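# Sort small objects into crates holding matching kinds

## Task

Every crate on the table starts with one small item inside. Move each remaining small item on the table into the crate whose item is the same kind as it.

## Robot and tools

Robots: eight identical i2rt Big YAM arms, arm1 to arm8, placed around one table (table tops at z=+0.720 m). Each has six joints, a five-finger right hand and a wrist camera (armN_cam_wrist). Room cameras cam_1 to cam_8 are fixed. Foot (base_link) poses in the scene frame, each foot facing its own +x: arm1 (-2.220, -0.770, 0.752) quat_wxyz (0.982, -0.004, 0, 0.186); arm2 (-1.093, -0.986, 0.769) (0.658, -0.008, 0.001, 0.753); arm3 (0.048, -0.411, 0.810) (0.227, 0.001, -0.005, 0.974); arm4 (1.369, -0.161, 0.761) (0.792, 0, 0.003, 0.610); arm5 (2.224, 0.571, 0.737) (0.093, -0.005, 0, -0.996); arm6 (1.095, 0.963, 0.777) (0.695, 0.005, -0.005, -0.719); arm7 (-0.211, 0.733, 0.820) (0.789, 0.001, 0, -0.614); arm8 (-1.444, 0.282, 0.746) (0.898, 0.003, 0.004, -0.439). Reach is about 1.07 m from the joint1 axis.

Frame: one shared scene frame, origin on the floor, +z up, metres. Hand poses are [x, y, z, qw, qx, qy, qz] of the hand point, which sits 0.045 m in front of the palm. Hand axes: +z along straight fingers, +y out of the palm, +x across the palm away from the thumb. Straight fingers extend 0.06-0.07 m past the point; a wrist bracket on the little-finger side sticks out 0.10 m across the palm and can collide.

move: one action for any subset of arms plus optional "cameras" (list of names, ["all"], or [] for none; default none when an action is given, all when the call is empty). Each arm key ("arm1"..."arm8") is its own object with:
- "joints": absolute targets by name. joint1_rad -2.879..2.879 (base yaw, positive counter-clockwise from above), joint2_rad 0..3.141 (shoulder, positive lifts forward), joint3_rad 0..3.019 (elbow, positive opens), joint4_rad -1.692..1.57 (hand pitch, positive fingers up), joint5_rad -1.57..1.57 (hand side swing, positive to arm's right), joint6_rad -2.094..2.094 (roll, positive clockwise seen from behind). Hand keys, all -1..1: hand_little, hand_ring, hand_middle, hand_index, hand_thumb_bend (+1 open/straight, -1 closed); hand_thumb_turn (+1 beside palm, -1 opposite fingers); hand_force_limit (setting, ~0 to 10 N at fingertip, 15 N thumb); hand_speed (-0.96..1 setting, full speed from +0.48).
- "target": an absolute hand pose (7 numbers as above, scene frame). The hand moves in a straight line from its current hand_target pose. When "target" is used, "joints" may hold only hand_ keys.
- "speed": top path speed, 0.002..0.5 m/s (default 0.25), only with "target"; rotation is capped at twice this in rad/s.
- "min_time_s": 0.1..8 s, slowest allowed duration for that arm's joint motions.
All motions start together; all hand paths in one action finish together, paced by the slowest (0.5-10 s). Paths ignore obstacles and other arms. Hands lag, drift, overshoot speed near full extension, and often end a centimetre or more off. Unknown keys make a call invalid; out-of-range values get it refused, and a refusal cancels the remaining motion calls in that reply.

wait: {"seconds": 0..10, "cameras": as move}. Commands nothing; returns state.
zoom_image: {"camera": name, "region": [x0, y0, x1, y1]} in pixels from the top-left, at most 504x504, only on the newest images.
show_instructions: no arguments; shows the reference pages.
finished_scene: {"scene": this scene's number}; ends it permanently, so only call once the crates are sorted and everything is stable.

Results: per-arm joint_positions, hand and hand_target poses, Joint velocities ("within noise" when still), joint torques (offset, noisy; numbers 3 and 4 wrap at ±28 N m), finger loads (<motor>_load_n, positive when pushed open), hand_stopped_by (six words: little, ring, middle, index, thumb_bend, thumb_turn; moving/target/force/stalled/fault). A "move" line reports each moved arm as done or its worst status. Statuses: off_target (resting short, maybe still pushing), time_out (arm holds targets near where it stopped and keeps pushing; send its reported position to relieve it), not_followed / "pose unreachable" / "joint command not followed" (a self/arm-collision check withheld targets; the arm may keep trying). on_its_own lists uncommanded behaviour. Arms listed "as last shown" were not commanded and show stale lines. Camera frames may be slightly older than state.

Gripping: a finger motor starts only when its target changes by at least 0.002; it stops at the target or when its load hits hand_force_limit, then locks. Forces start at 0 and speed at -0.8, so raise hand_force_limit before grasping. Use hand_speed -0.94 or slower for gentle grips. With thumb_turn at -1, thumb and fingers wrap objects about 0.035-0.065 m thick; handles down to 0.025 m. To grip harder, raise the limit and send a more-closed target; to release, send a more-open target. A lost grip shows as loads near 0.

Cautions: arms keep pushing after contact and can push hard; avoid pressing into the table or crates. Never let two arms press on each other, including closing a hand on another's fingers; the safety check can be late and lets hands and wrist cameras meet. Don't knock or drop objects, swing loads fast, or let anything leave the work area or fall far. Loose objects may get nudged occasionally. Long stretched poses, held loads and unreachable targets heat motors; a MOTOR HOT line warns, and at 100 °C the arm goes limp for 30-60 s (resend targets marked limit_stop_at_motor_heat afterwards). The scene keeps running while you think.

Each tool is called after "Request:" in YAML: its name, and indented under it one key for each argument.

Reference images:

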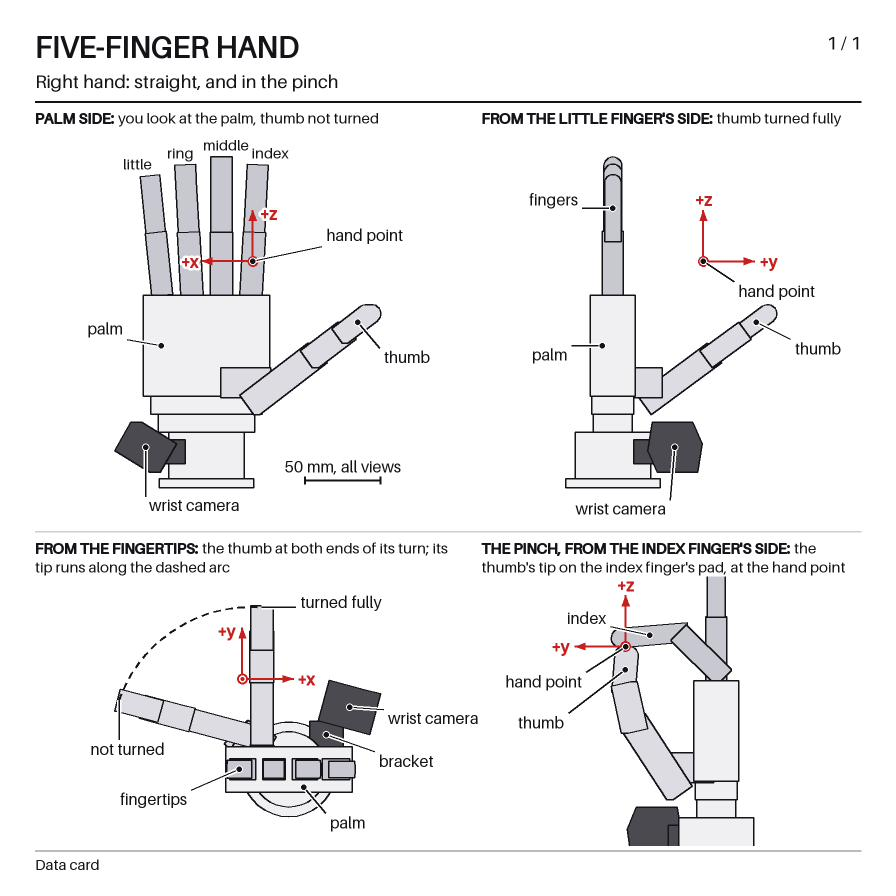

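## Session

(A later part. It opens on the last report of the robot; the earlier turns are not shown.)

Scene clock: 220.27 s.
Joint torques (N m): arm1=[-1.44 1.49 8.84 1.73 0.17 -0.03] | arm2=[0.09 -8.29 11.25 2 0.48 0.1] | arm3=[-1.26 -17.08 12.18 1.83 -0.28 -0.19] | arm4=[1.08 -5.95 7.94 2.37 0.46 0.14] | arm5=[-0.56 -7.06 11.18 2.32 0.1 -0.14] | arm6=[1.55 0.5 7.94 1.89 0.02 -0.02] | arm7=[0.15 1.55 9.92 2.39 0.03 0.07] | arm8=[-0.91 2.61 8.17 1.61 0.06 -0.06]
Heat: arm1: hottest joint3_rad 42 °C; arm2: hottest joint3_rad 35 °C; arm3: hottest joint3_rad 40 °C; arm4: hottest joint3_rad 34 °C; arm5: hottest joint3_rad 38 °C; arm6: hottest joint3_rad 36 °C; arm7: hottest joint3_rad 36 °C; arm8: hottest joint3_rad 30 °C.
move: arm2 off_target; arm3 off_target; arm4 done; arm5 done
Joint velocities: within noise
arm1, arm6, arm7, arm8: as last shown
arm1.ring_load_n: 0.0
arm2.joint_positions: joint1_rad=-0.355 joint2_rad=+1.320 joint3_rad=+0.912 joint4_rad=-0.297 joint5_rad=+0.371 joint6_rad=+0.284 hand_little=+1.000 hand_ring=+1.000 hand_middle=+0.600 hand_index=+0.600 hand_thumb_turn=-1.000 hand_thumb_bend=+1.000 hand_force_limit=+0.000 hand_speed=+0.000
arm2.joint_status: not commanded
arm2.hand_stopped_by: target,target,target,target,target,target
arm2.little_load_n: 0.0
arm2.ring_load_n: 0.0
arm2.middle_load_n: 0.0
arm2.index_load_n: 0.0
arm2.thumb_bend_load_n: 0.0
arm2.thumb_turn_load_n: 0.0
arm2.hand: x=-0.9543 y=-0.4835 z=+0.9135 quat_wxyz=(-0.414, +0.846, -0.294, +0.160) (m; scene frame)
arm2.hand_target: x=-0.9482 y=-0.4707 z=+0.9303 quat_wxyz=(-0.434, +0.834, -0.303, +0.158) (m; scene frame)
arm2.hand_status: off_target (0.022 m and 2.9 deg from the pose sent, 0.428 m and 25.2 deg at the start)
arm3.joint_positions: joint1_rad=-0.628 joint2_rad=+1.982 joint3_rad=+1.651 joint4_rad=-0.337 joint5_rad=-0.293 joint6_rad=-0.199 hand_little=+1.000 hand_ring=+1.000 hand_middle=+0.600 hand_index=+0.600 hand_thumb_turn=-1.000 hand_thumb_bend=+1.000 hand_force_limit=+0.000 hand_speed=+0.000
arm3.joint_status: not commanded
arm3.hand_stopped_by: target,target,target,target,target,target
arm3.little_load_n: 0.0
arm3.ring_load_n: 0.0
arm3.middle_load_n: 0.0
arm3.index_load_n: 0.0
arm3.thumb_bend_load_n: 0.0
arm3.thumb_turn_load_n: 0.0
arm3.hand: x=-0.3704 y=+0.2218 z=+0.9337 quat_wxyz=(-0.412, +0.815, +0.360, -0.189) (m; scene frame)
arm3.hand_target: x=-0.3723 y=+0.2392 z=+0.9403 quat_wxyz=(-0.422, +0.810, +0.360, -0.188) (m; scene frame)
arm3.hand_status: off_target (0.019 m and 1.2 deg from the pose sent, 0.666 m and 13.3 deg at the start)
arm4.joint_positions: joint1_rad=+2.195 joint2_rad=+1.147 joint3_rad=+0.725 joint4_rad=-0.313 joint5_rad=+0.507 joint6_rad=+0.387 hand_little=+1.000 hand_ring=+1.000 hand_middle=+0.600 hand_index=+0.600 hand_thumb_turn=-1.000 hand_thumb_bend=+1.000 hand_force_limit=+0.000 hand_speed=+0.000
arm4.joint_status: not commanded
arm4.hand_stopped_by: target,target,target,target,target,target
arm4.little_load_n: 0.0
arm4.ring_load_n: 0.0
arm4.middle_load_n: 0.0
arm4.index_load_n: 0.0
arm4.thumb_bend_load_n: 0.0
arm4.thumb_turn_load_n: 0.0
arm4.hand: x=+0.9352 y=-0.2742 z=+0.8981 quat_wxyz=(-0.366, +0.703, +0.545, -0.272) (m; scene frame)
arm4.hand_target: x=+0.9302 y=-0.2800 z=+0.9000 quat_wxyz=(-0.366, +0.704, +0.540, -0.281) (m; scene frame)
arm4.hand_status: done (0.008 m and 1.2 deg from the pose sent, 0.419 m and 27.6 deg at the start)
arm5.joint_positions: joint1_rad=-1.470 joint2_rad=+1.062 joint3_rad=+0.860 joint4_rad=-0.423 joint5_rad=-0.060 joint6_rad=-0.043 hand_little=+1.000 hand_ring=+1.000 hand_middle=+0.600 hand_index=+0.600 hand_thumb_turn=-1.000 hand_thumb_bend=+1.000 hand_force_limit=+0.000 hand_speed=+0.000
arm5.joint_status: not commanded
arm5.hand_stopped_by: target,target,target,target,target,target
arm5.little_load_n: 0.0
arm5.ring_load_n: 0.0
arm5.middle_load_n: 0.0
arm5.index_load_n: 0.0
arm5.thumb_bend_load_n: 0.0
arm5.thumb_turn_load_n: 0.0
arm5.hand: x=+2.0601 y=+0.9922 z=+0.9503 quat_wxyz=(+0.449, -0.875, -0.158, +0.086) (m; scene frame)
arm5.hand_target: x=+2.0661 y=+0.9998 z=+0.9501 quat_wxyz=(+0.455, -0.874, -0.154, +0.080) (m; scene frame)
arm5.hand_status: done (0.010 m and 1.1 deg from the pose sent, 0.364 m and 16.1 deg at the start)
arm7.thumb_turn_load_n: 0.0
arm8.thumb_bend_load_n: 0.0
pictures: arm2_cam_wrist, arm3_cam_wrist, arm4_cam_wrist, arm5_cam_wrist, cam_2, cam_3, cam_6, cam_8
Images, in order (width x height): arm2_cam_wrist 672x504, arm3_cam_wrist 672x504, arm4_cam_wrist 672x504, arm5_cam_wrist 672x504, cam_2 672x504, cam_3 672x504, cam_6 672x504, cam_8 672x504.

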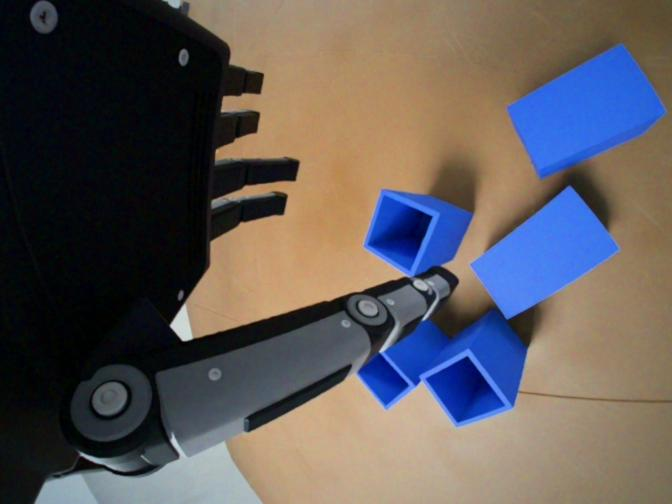

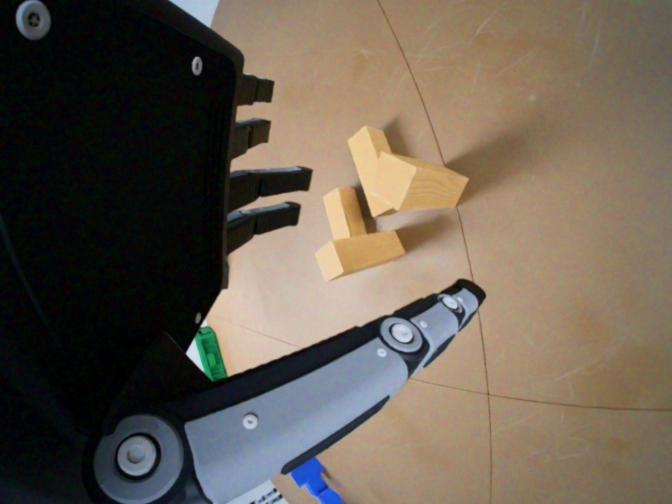

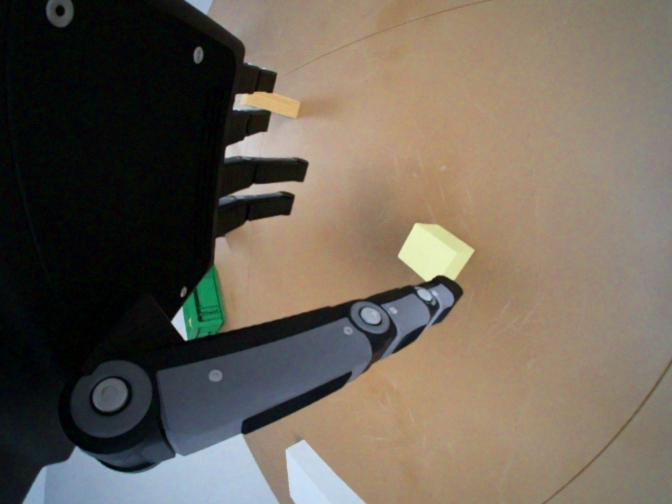

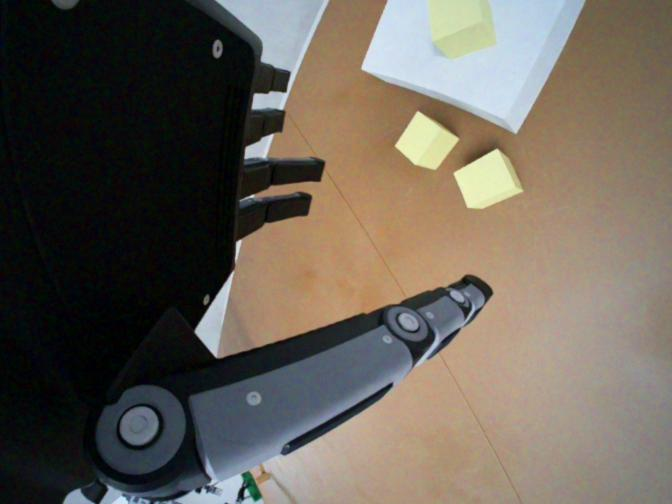

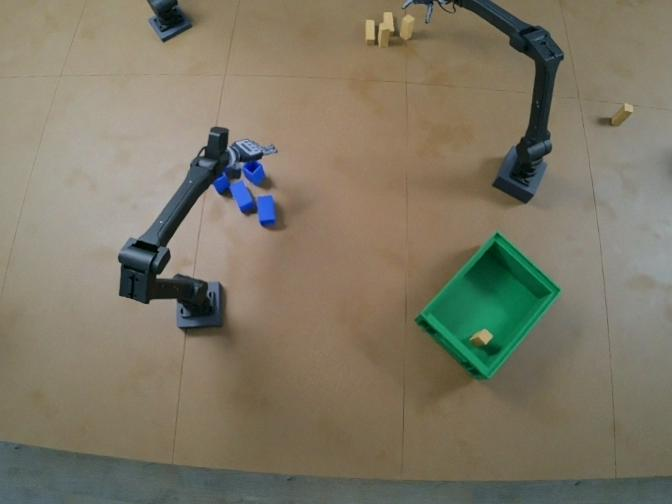

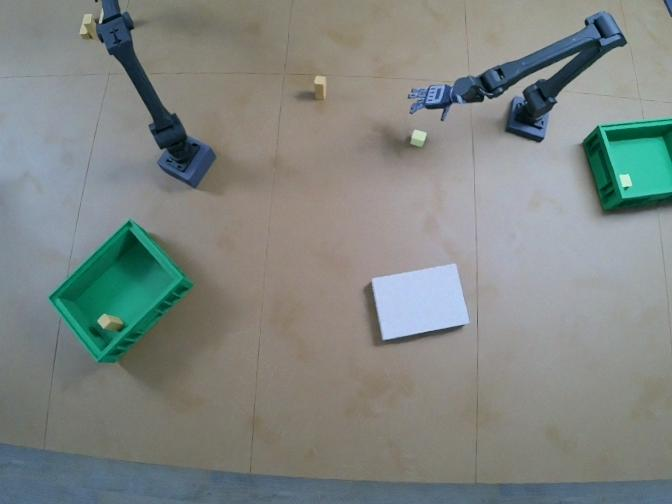

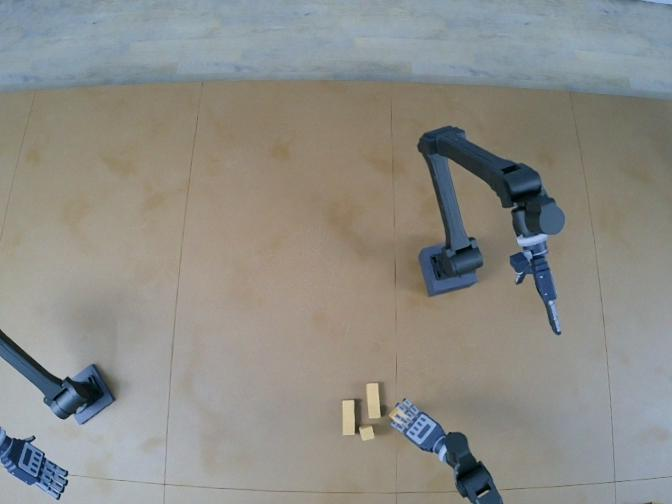

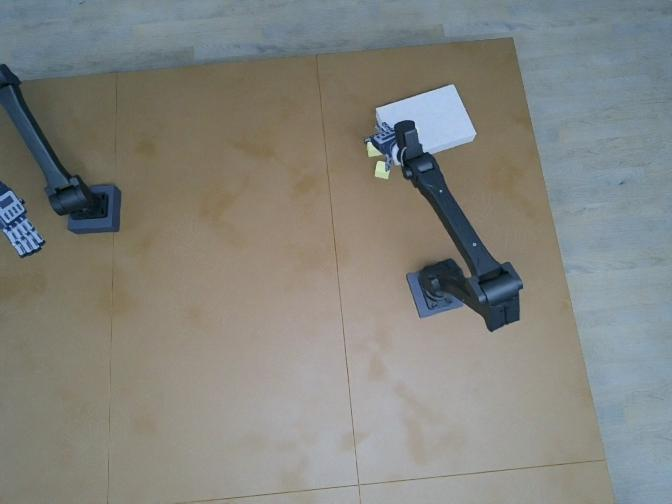

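Request:
zoom_image:
  camera: "arm4_cam_wrist"
  region: [336, 180, 536, 330]

Request:
zoom_image:
  camera: "arm3_cam_wrist"
  region: [290, 100, 490, 300]

Request:
zoom_image:
  camera: "arm5_cam_wrist"
  region: [340, 0, 600, 220]

Scaled by 2.520 from the camera's 672x504 image, which has a finer 960x720 frame.

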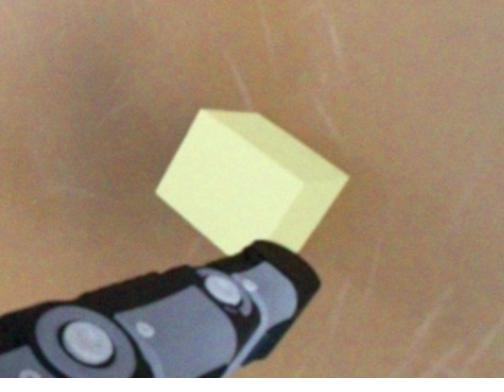

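Scaled by 2.520 from the camera's 672x504 image, which has a finer 960x720 frame.

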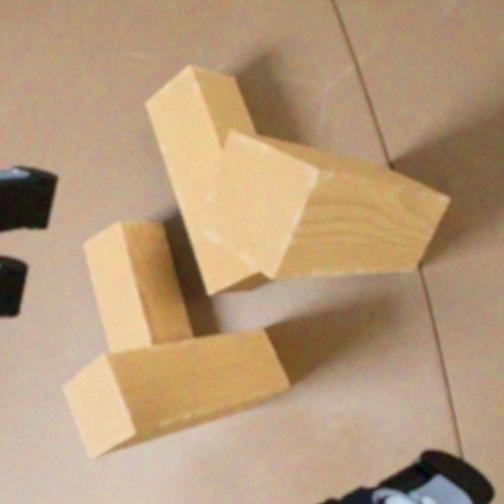

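Scaled by 1.938 from the camera's 672x504 image, which has a finer 960x720 frame.

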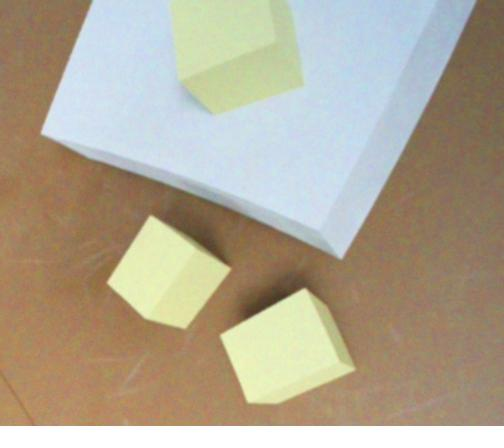

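Request:
zoom_image:
  camera: "cam_6"
  region: [330, 370, 500, 504]

Request:
zoom_image:
  camera: "cam_3"
  region: [300, 50, 500, 200]

Request:
zoom_image:
  camera: "cam_8"
  region: [330, 80, 500, 214]

Request:
zoom_image:
  camera: "cam_2"
  region: [180, 110, 320, 250]

Scaled by 2.965.

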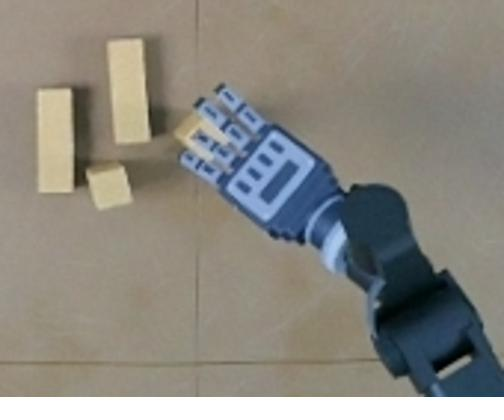

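Scaled by 2.520.

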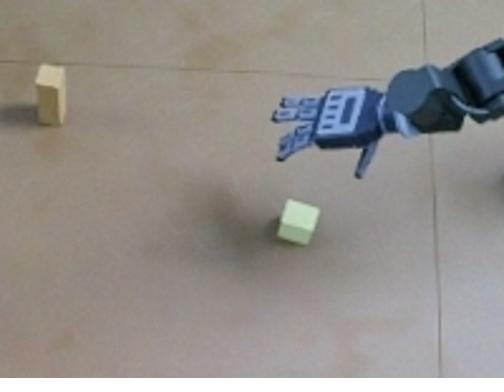

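Scaled by 2.965.

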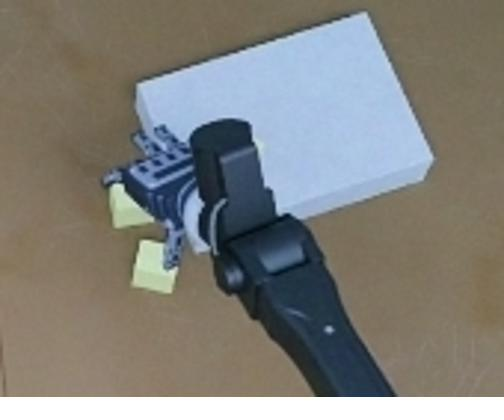

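Scaled by 3.600.

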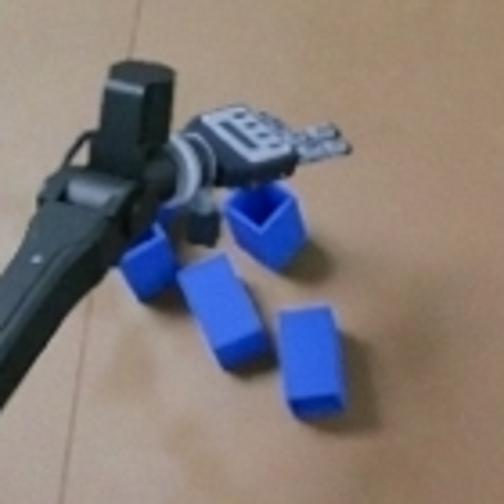

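Request:
move:
  arm2: {"target": [-0.935, -0.443, 0.8765, 0.4403, -0.846, 0.2668, -0.1389], "joints": {"hand_index": 0.7, "hand_middle": 0.7}}
  arm3: {"target": [-0.386, 0.298, 0.867, 0.4218, -0.8105, -0.3608, 0.1878], "joints": {"hand_index": 0.7, "hand_middle": 0.7}}
  arm4: {"target": [0.916, -0.303, 0.80, 0.3759, -0.7222, -0.5152, 0.2682], "joints": {"hand_index": 0.7, "hand_middle": 0.7}}
  arm5: {"target": [2.116, 1.043, 0.82, 0.3782, -0.7267, -0.5089, 0.2649], "joints": {"hand_index": 0.7, "hand_middle": 0.7}}
  cameras: ["arm2_cam_wrist","arm3_cam_wrist","arm4_cam_wrist","arm5_cam_wrist","cam_2","cam_3","cam_6","cam_8"]

Scene clock: 305.63 s.
Joint torques (N m): arm1=[-1.49 1.61 8.87 1.7 0.17 -0.02] | arm2=[-0.03 -9.47 9.11 2.03 0.14 -0.14] | arm3=[-1.38 -18.9 12.14 2.84 -0.3 -0.19] | arm4=[1.32 -7.53 5.97 2.09 0.54 0.14] | arm5=[-0.38 -12.63 13.86 0.29 -0.64 -0.16] | arm6=[1.38 0.38 7.88 1.88 0.03 -0.02] | arm7=[0.38 0.79 9.89 2.35 0 0.05] | arm8=[-0.91 2.55 8.16 1.61 0.06 -0.06]
Heat: arm1: hottest joint3_rad 43 °C; arm2: hottest joint3_rad 38 °C; arm3: hottest joint3_rad 50 °C; arm4: hottest joint3_rad 38 °C; arm5: hottest joint3_rad 39 °C; arm6: hottest joint3_rad 36 °C; arm7: hottest joint3_rad 36 °C; arm8: hottest joint3_rad 30 °C.
move: arm2 done; arm3 off_target; arm4 done; arm5 off_target
Joint velocities: within noise
arm1, arm6, arm7, arm8: as last shown
arm2.joint_positions: joint1_rad=-0.391 joint2_rad=+1.458 joint3_rad=+0.912 joint4_rad=-0.108 joint5_rad=+0.278 joint6_rad=+0.226 hand_little=+1.000 hand_ring=+1.000 hand_middle=+0.700 hand_index=+0.700 hand_thumb_turn=-1.000 hand_thumb_bend=+1.000 hand_force_limit=+0.000 hand_speed=+0.000
arm2.joint_status: all done
arm2.hand_stopped_by: target,target,target,target,target,target
arm2.little_load_n: 0.0
arm2.ring_load_n: 0.0
arm2.middle_load_n: 0.0
arm2.index_load_n: 0.0
arm2.thumb_bend_load_n: 0.0
arm2.thumb_turn_load_n: 0.0
arm2.hand: x=-0.9415 y=-0.4481 z=+0.8733 quat_wxyz=(-0.433, +0.850, -0.268, +0.136) (m; scene frame)
arm2.hand_target: x=-0.9351 y=-0.4432 z=+0.8765 quat_wxyz=(-0.440, +0.846, -0.267, +0.139) (m; scene frame)
arm2.hand_status: done (0.009 m and 1.1 deg from the pose sent, 0.058 m and 5.0 deg at the start)
arm3.joint_positions: joint1_rad=-0.647 joint2_rad=+2.195 joint3_rad=+1.820 joint4_rad=-0.316 joint5_rad=-0.309 joint6_rad=-0.213 hand_little=+1.000 hand_ring=+1.000 hand_middle=+0.700 hand_index=+0.700 hand_thumb_turn=-1.000 hand_thumb_bend=+1.000 hand_force_limit=+0.000 hand_speed=+0.000
arm3.joint_status: all done
arm3.hand_stopped_by: target,target,target,target,target,target
arm3.little_load_n: 0.0
arm3.ring_load_n: 0.0
arm3.middle_load_n: 0.0
arm3.index_load_n: -0.5
arm3.thumb_bend_load_n: 0.0
arm3.thumb_turn_load_n: 0.0
arm3.hand: x=-0.3831 y=+0.2753 z=+0.8628 quat_wxyz=(-0.404, +0.819, +0.361, -0.189) (m; scene frame)
arm3.hand_target: x=-0.3851 y=+0.2966 z=+0.8676 quat_wxyz=(-0.422, +0.810, +0.361, -0.188) (m; scene frame)
arm3.hand_status: off_target (0.023 m and 2.3 deg from the pose sent, 0.102 m and 1.2 deg at the start)
arm4.joint_positions: joint1_rad=+2.262 joint2_rad=+1.408 joint3_rad=+0.658 joint4_rad=-0.029 joint5_rad=+0.607 joint6_rad=+0.497 hand_little=+1.000 hand_ring=+1.000 hand_middle=+0.700 hand_index=+0.700 hand_thumb_turn=-1.000 hand_thumb_bend=+1.000 hand_force_limit=+0.000 hand_speed=+0.000
arm4.joint_status: all done
arm4.hand_stopped_by: target,target,target,target,target,target
arm4.little_load_n: 0.0
arm4.ring_load_n: 0.0
arm4.middle_load_n: 0.0
arm4.index_load_n: 0.0
arm4.thumb_bend_load_n: 0.0
arm4.thumb_turn_load_n: 0.0
arm4.hand: x=+0.9160 y=-0.2985 z=+0.8053 quat_wxyz=(-0.378, +0.721, +0.517, -0.265) (m; scene frame)
arm4.hand_target: x=+0.9162 y=-0.3028 z=+0.7999 quat_wxyz=(-0.376, +0.722, +0.515, -0.268) (m; scene frame)
arm4.hand_status: done (0.007 m and 0.5 deg from the pose sent, 0.104 m and 4.3 deg at the start)
arm5.joint_positions: joint1_rad=-1.783 joint2_rad=+1.579 joint3_rad=+1.003 joint4_rad=-0.619 joint5_rad=-0.882 joint6_rad=-1.056 hand_little=+1.000 hand_ring=+1.000 hand_middle=+0.700 hand_index=+0.700 hand_thumb_turn=-1.000 hand_thumb_bend=+1.000 hand_force_limit=+0.000 hand_speed=+0.000
arm5.joint_status: all done
arm5.hand_stopped_by: target,target,target,target,target,target
arm5.little_load_n: 0.0
arm5.ring_load_n: 0.0
arm5.middle_load_n: 0.0
arm5.index_load_n: 0.0
arm5.thumb_bend_load_n: 0.0
arm5.thumb_turn_load_n: 0.0
arm5.hand: x=+2.1095 y=+1.0175 z=+0.8071 quat_wxyz=(+0.362, -0.733, -0.505, +0.277) (m; scene frame)
arm5.hand_target: x=+2.1164 y=+1.0418 z=+0.8204 quat_wxyz=(+0.378, -0.727, -0.509, +0.264) (m; scene frame)
arm5.hand_status: off_target (0.029 m and 2.4 deg from the pose sent, 0.151 m and 49.3 deg at the start)
arm7.index_load_n: 0.5
pictures: arm2_cam_wrist, arm3_cam_wrist, arm4_cam_wrist, arm5_cam_wrist, cam_2, cam_3, cam_6, cam_8
Images, in order (width x height): arm2_cam_wrist 672x504, arm3_cam_wrist 672x504, arm4_cam_wrist 672x504, arm5_cam_wrist 672x504, cam_2 672x504, cam_3 672x504, cam_6 672x504, cam_8 672x504.

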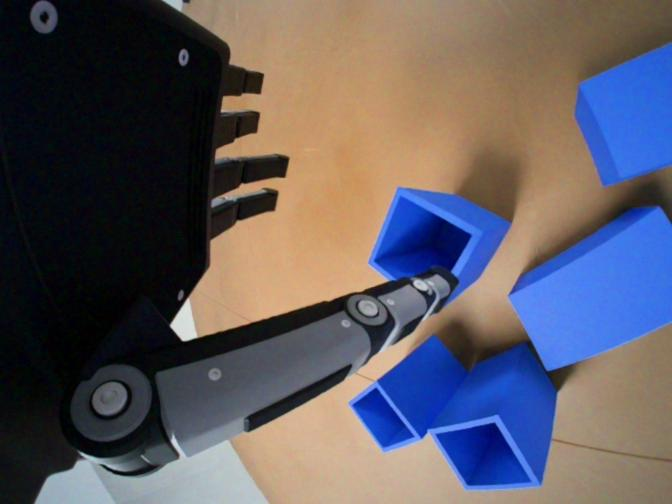

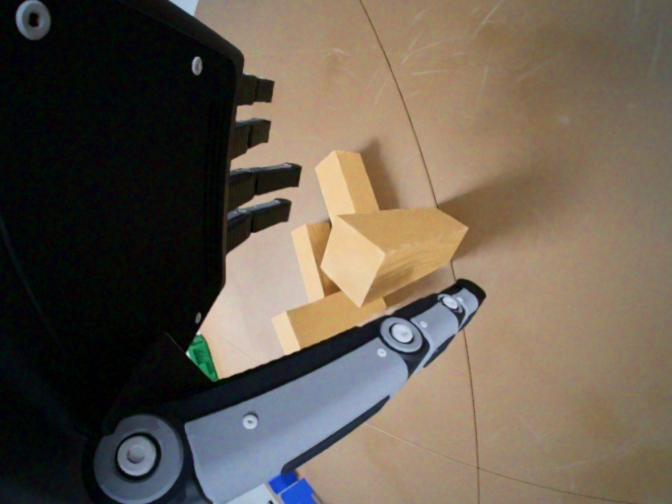

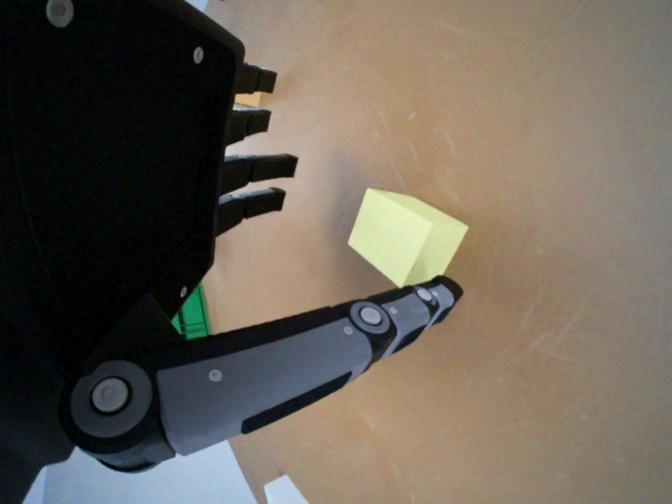

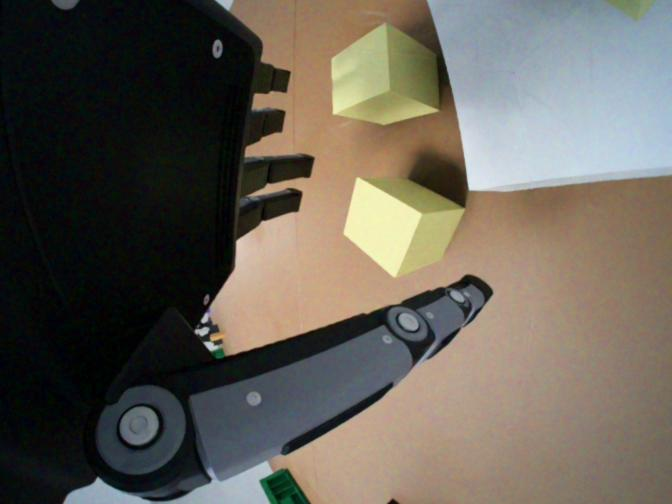

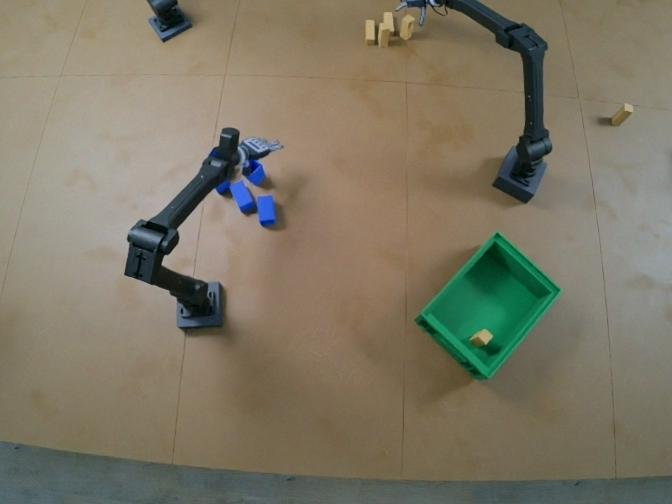

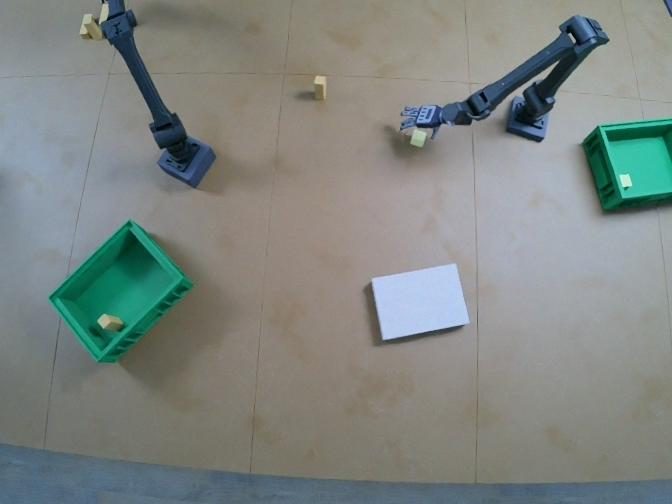

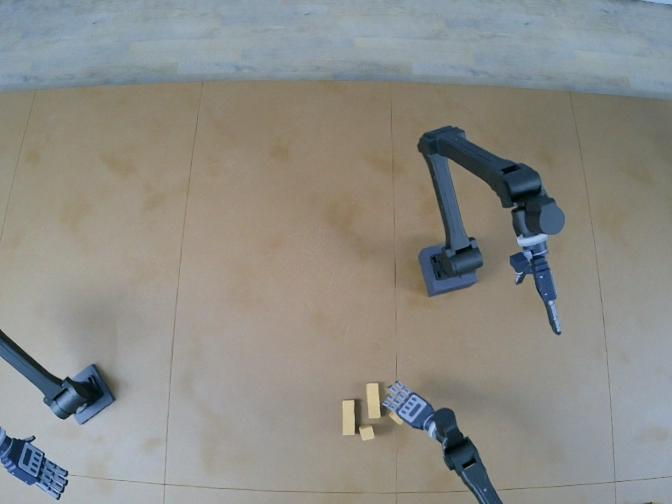

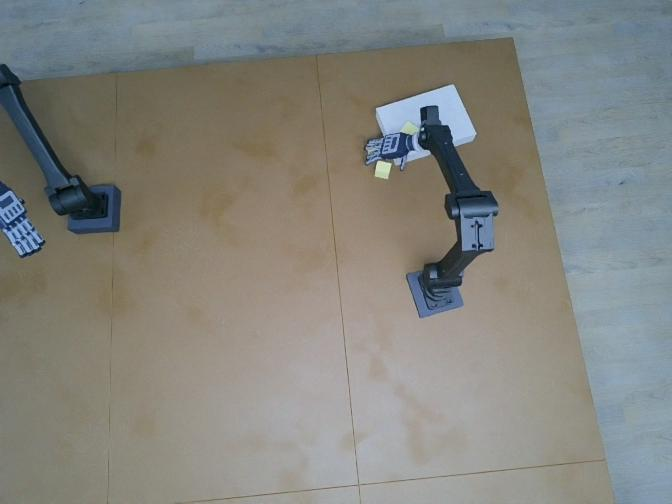

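Request:
move:
  arm3: {"target": [-0.395, 0.285, 0.835, 0.4218, -0.8105, -0.3608, 0.1878]}
  arm4: {"target": [0.914, -0.310, 0.758, 0.3759, -0.7222, -0.5152, 0.2682]}
  cameras: ["arm2_cam_wrist","arm3_cam_wrist","arm4_cam_wrist","arm5_cam_wrist","cam_1","cam_3"]

Request:
zoom_image:
  camera: "arm2_cam_wrist"
  region: [336, 150, 672, 400]

Request:
zoom_image:
  camera: "cam_1"
  region: [500, 120, 660, 240]

Request:
zoom_image:
  camera: "arm4_cam_wrist"
  region: [200, 130, 500, 355]

Request:
zoom_image:
  camera: "cam_3"
  region: [360, 80, 480, 170]

Scene clock: 329.43 s.
Joint torques (N m): arm1=[-1.38 1.61 8.9 1.69 0.17 -0.02] | arm2=[-0.15 -9.35 9.11 2.02 0.13 -0.15] | arm3=[0.15 -19.02 7.51 3.08 -0.03 -0.05] | arm4=[1.2 -8.53 5.57 2.02 0.57 0.1] | arm5=[-0.38 -12.63 13.83 0.24 -0.64 -0.13] | arm6=[1.44 0.5 7.91 1.88 0.02 -0.04] | arm7=[0.73 1.38 9.91 2.32 0 0.05] | arm8=[-0.91 2.61 8.16 1.61 0.06 -0.06]
Heat: arm1: hottest joint3_rad 43 °C; arm2: hottest joint3_rad 37 °C; arm3: hottest joint3_rad 54 °C; arm4: hottest joint3_rad 36 °C; arm5: hottest joint3_rad 39 °C; arm6: hottest joint3_rad 36 °C; arm7: hottest joint3_rad 36 °C; arm8: hottest joint3_rad 31 °C.
move: arm3 off_target; arm4 done
Joint velocities: within noise
arm1, arm2, arm5, arm6, arm7, arm8: as last shown
arm3.joint_positions: joint1_rad=-0.646 joint2_rad=+2.210 joint3_rad=+1.820 joint4_rad=-0.239 joint5_rad=-0.300 joint6_rad=-0.213 hand_little=+1.000 hand_ring=+1.000 hand_middle=+0.700 hand_index=+0.700 hand_thumb_turn=-1.000 hand_thumb_bend=+1.000 hand_force_limit=+0.000 hand_speed=+0.000
arm3.joint_status: not commanded
arm3.hand_stopped_by: target,target,target,target,target,target
arm3.little_load_n: 0.5
arm3.ring_load_n: 0.0
arm3.middle_load_n: 0.0
arm3.index_load_n: 0.0
arm3.thumb_bend_load_n: 0.0
arm3.thumb_turn_load_n: 0.0
arm3.hand: x=-0.3887 y=+0.2896 z=+0.8628 quat_wxyz=(-0.432, +0.806, +0.359, -0.187) (m; scene frame)
arm3.hand_target: x=-0.3942 y=+0.2841 z=+0.8354 quat_wxyz=(-0.422, +0.810, +0.361, -0.188) (m; scene frame)
arm3.hand_status: off_target (0.029 m and 1.3 deg from the pose sent, 0.032 m and 2.3 deg at the start)
arm4.joint_positions: joint1_rad=+2.277 joint2_rad=+1.533 joint3_rad=+0.631 joint4_rad=+0.111 joint5_rad=+0.618 joint6_rad=+0.509 hand_little=+1.000 hand_ring=+1.000 hand_middle=+0.700 hand_index=+0.700 hand_thumb_turn=-1.000 hand_thumb_bend=+1.000 hand_force_limit=+0.000 hand_speed=+0.000
arm4.joint_status: not commanded
arm4.hand_stopped_by: target,target,target,target,target,target
arm4.little_load_n: 0.0
arm4.ring_load_n: 0.0
arm4.middle_load_n: 0.0
arm4.index_load_n: 0.0
arm4.thumb_bend_load_n: 0.0
arm4.thumb_turn_load_n: 0.0
arm4.hand: x=+0.9147 y=-0.3054 z=+0.7613 quat_wxyz=(-0.377, +0.721, +0.518, -0.263) (m; scene frame)
arm4.hand_target: x=+0.9141 y=-0.3100 z=+0.7581 quat_wxyz=(-0.376, +0.722, +0.515, -0.268) (m; scene frame)
arm4.hand_status: done (0.006 m and 0.7 deg from the pose sent, 0.049 m and 0.5 deg at the start)
arm5.hand: x=+2.1095 y=+1.0175 z=+0.8071 quat_wxyz=(+0.362, -0.733, -0.506, +0.276) (m; scene frame)
arm5.hand_target: x=+2.1164 y=+1.0418 z=+0.8204 quat_wxyz=(+0.378, -0.727, -0.509, +0.265) (m; scene frame)
arm7.index_load_n: 0.0
pictures: arm2_cam_wrist, arm3_cam_wrist, arm4_cam_wrist, arm5_cam_wrist, cam_1, cam_3
Images, in order (width x height): arm2_cam_wrist 672x504, arm3_cam_wrist 672x504, arm4_cam_wrist 672x504, arm5_cam_wrist 672x504, cam_1 672x504, cam_3 672x504.

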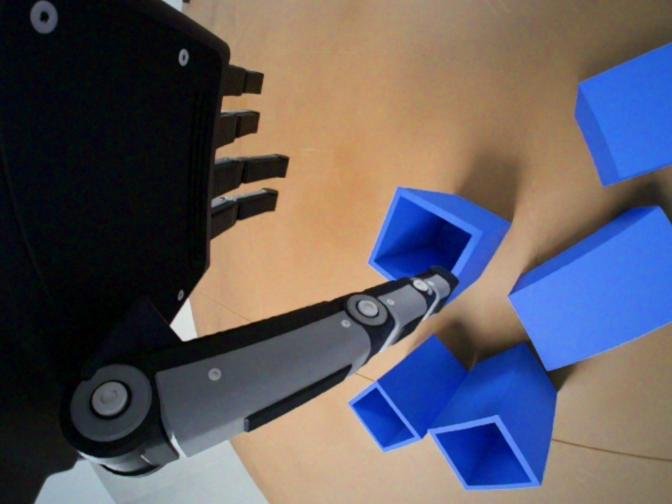

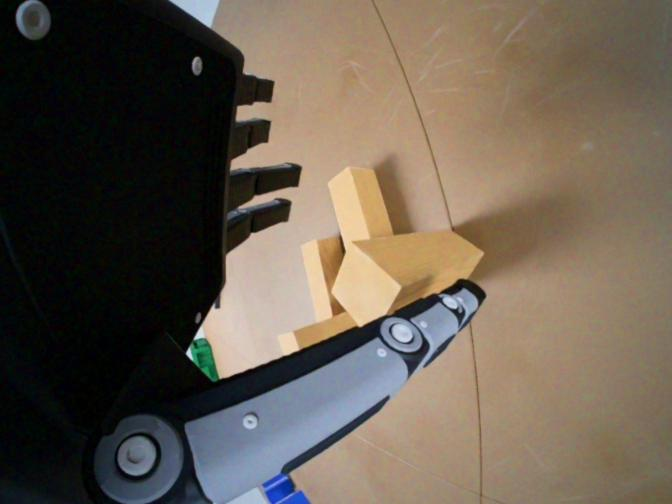

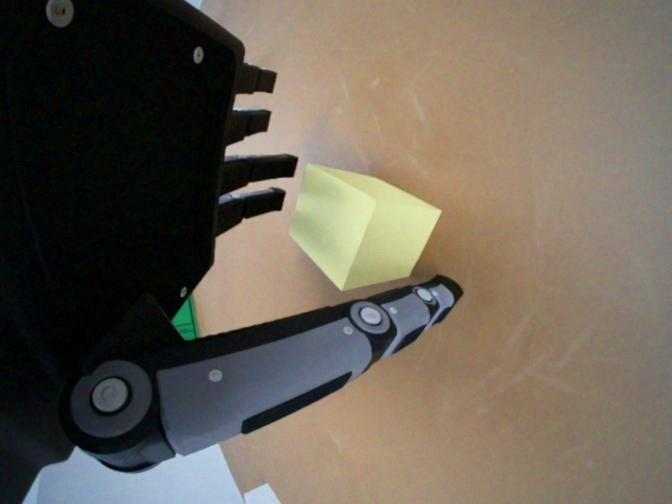

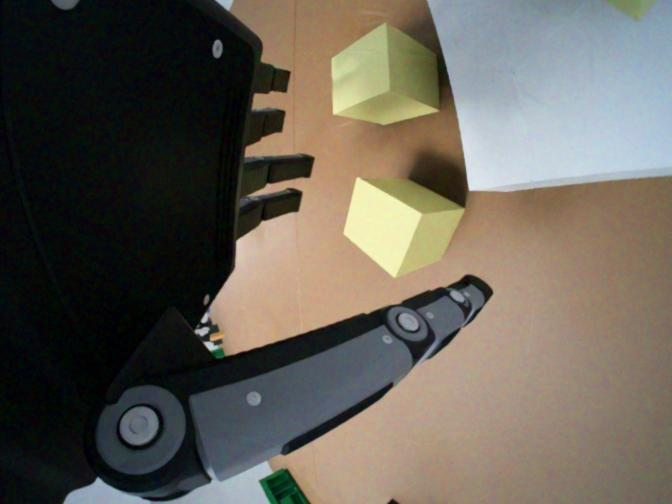

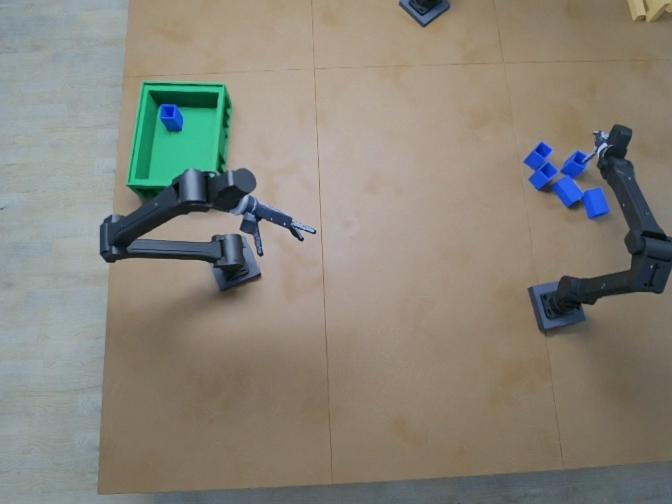

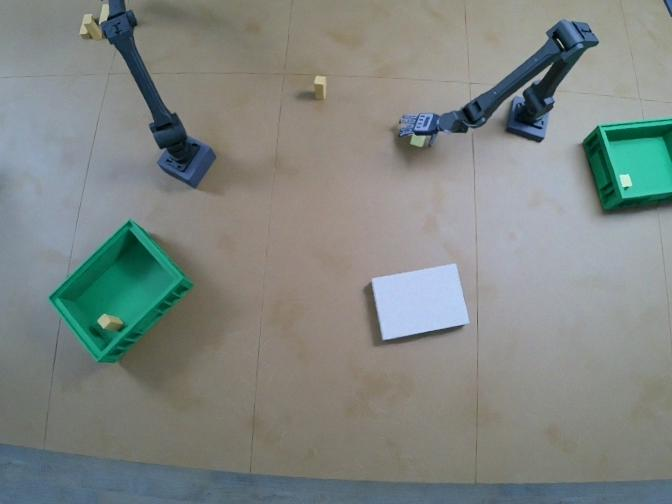

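Scaled by 1.500 from the camera's 672x504 image, which has a finer 960x720 frame.

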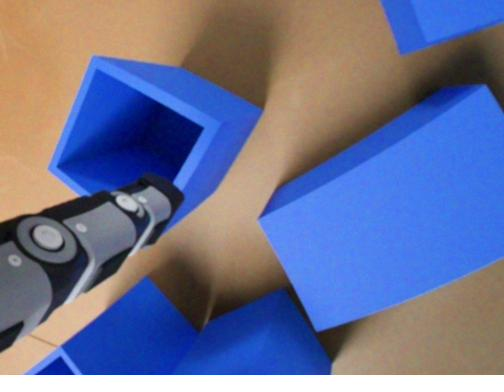

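Scaled by 3.150.

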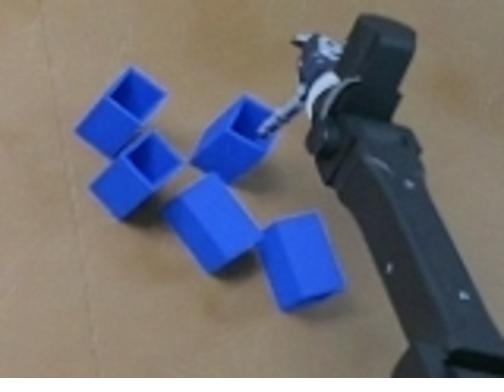

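Scaled by 1.680 from the camera's 672x504 image, which has a finer 960x720 frame.

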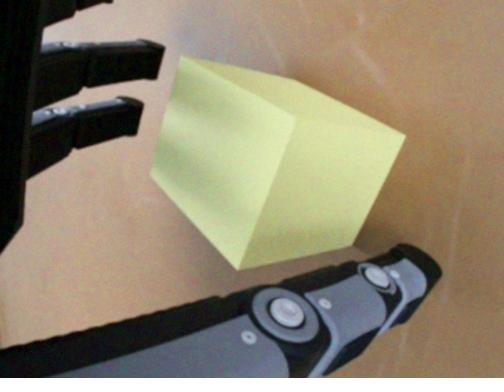

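Scaled by 4.200.

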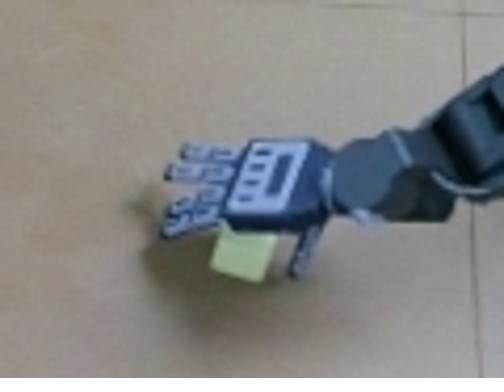

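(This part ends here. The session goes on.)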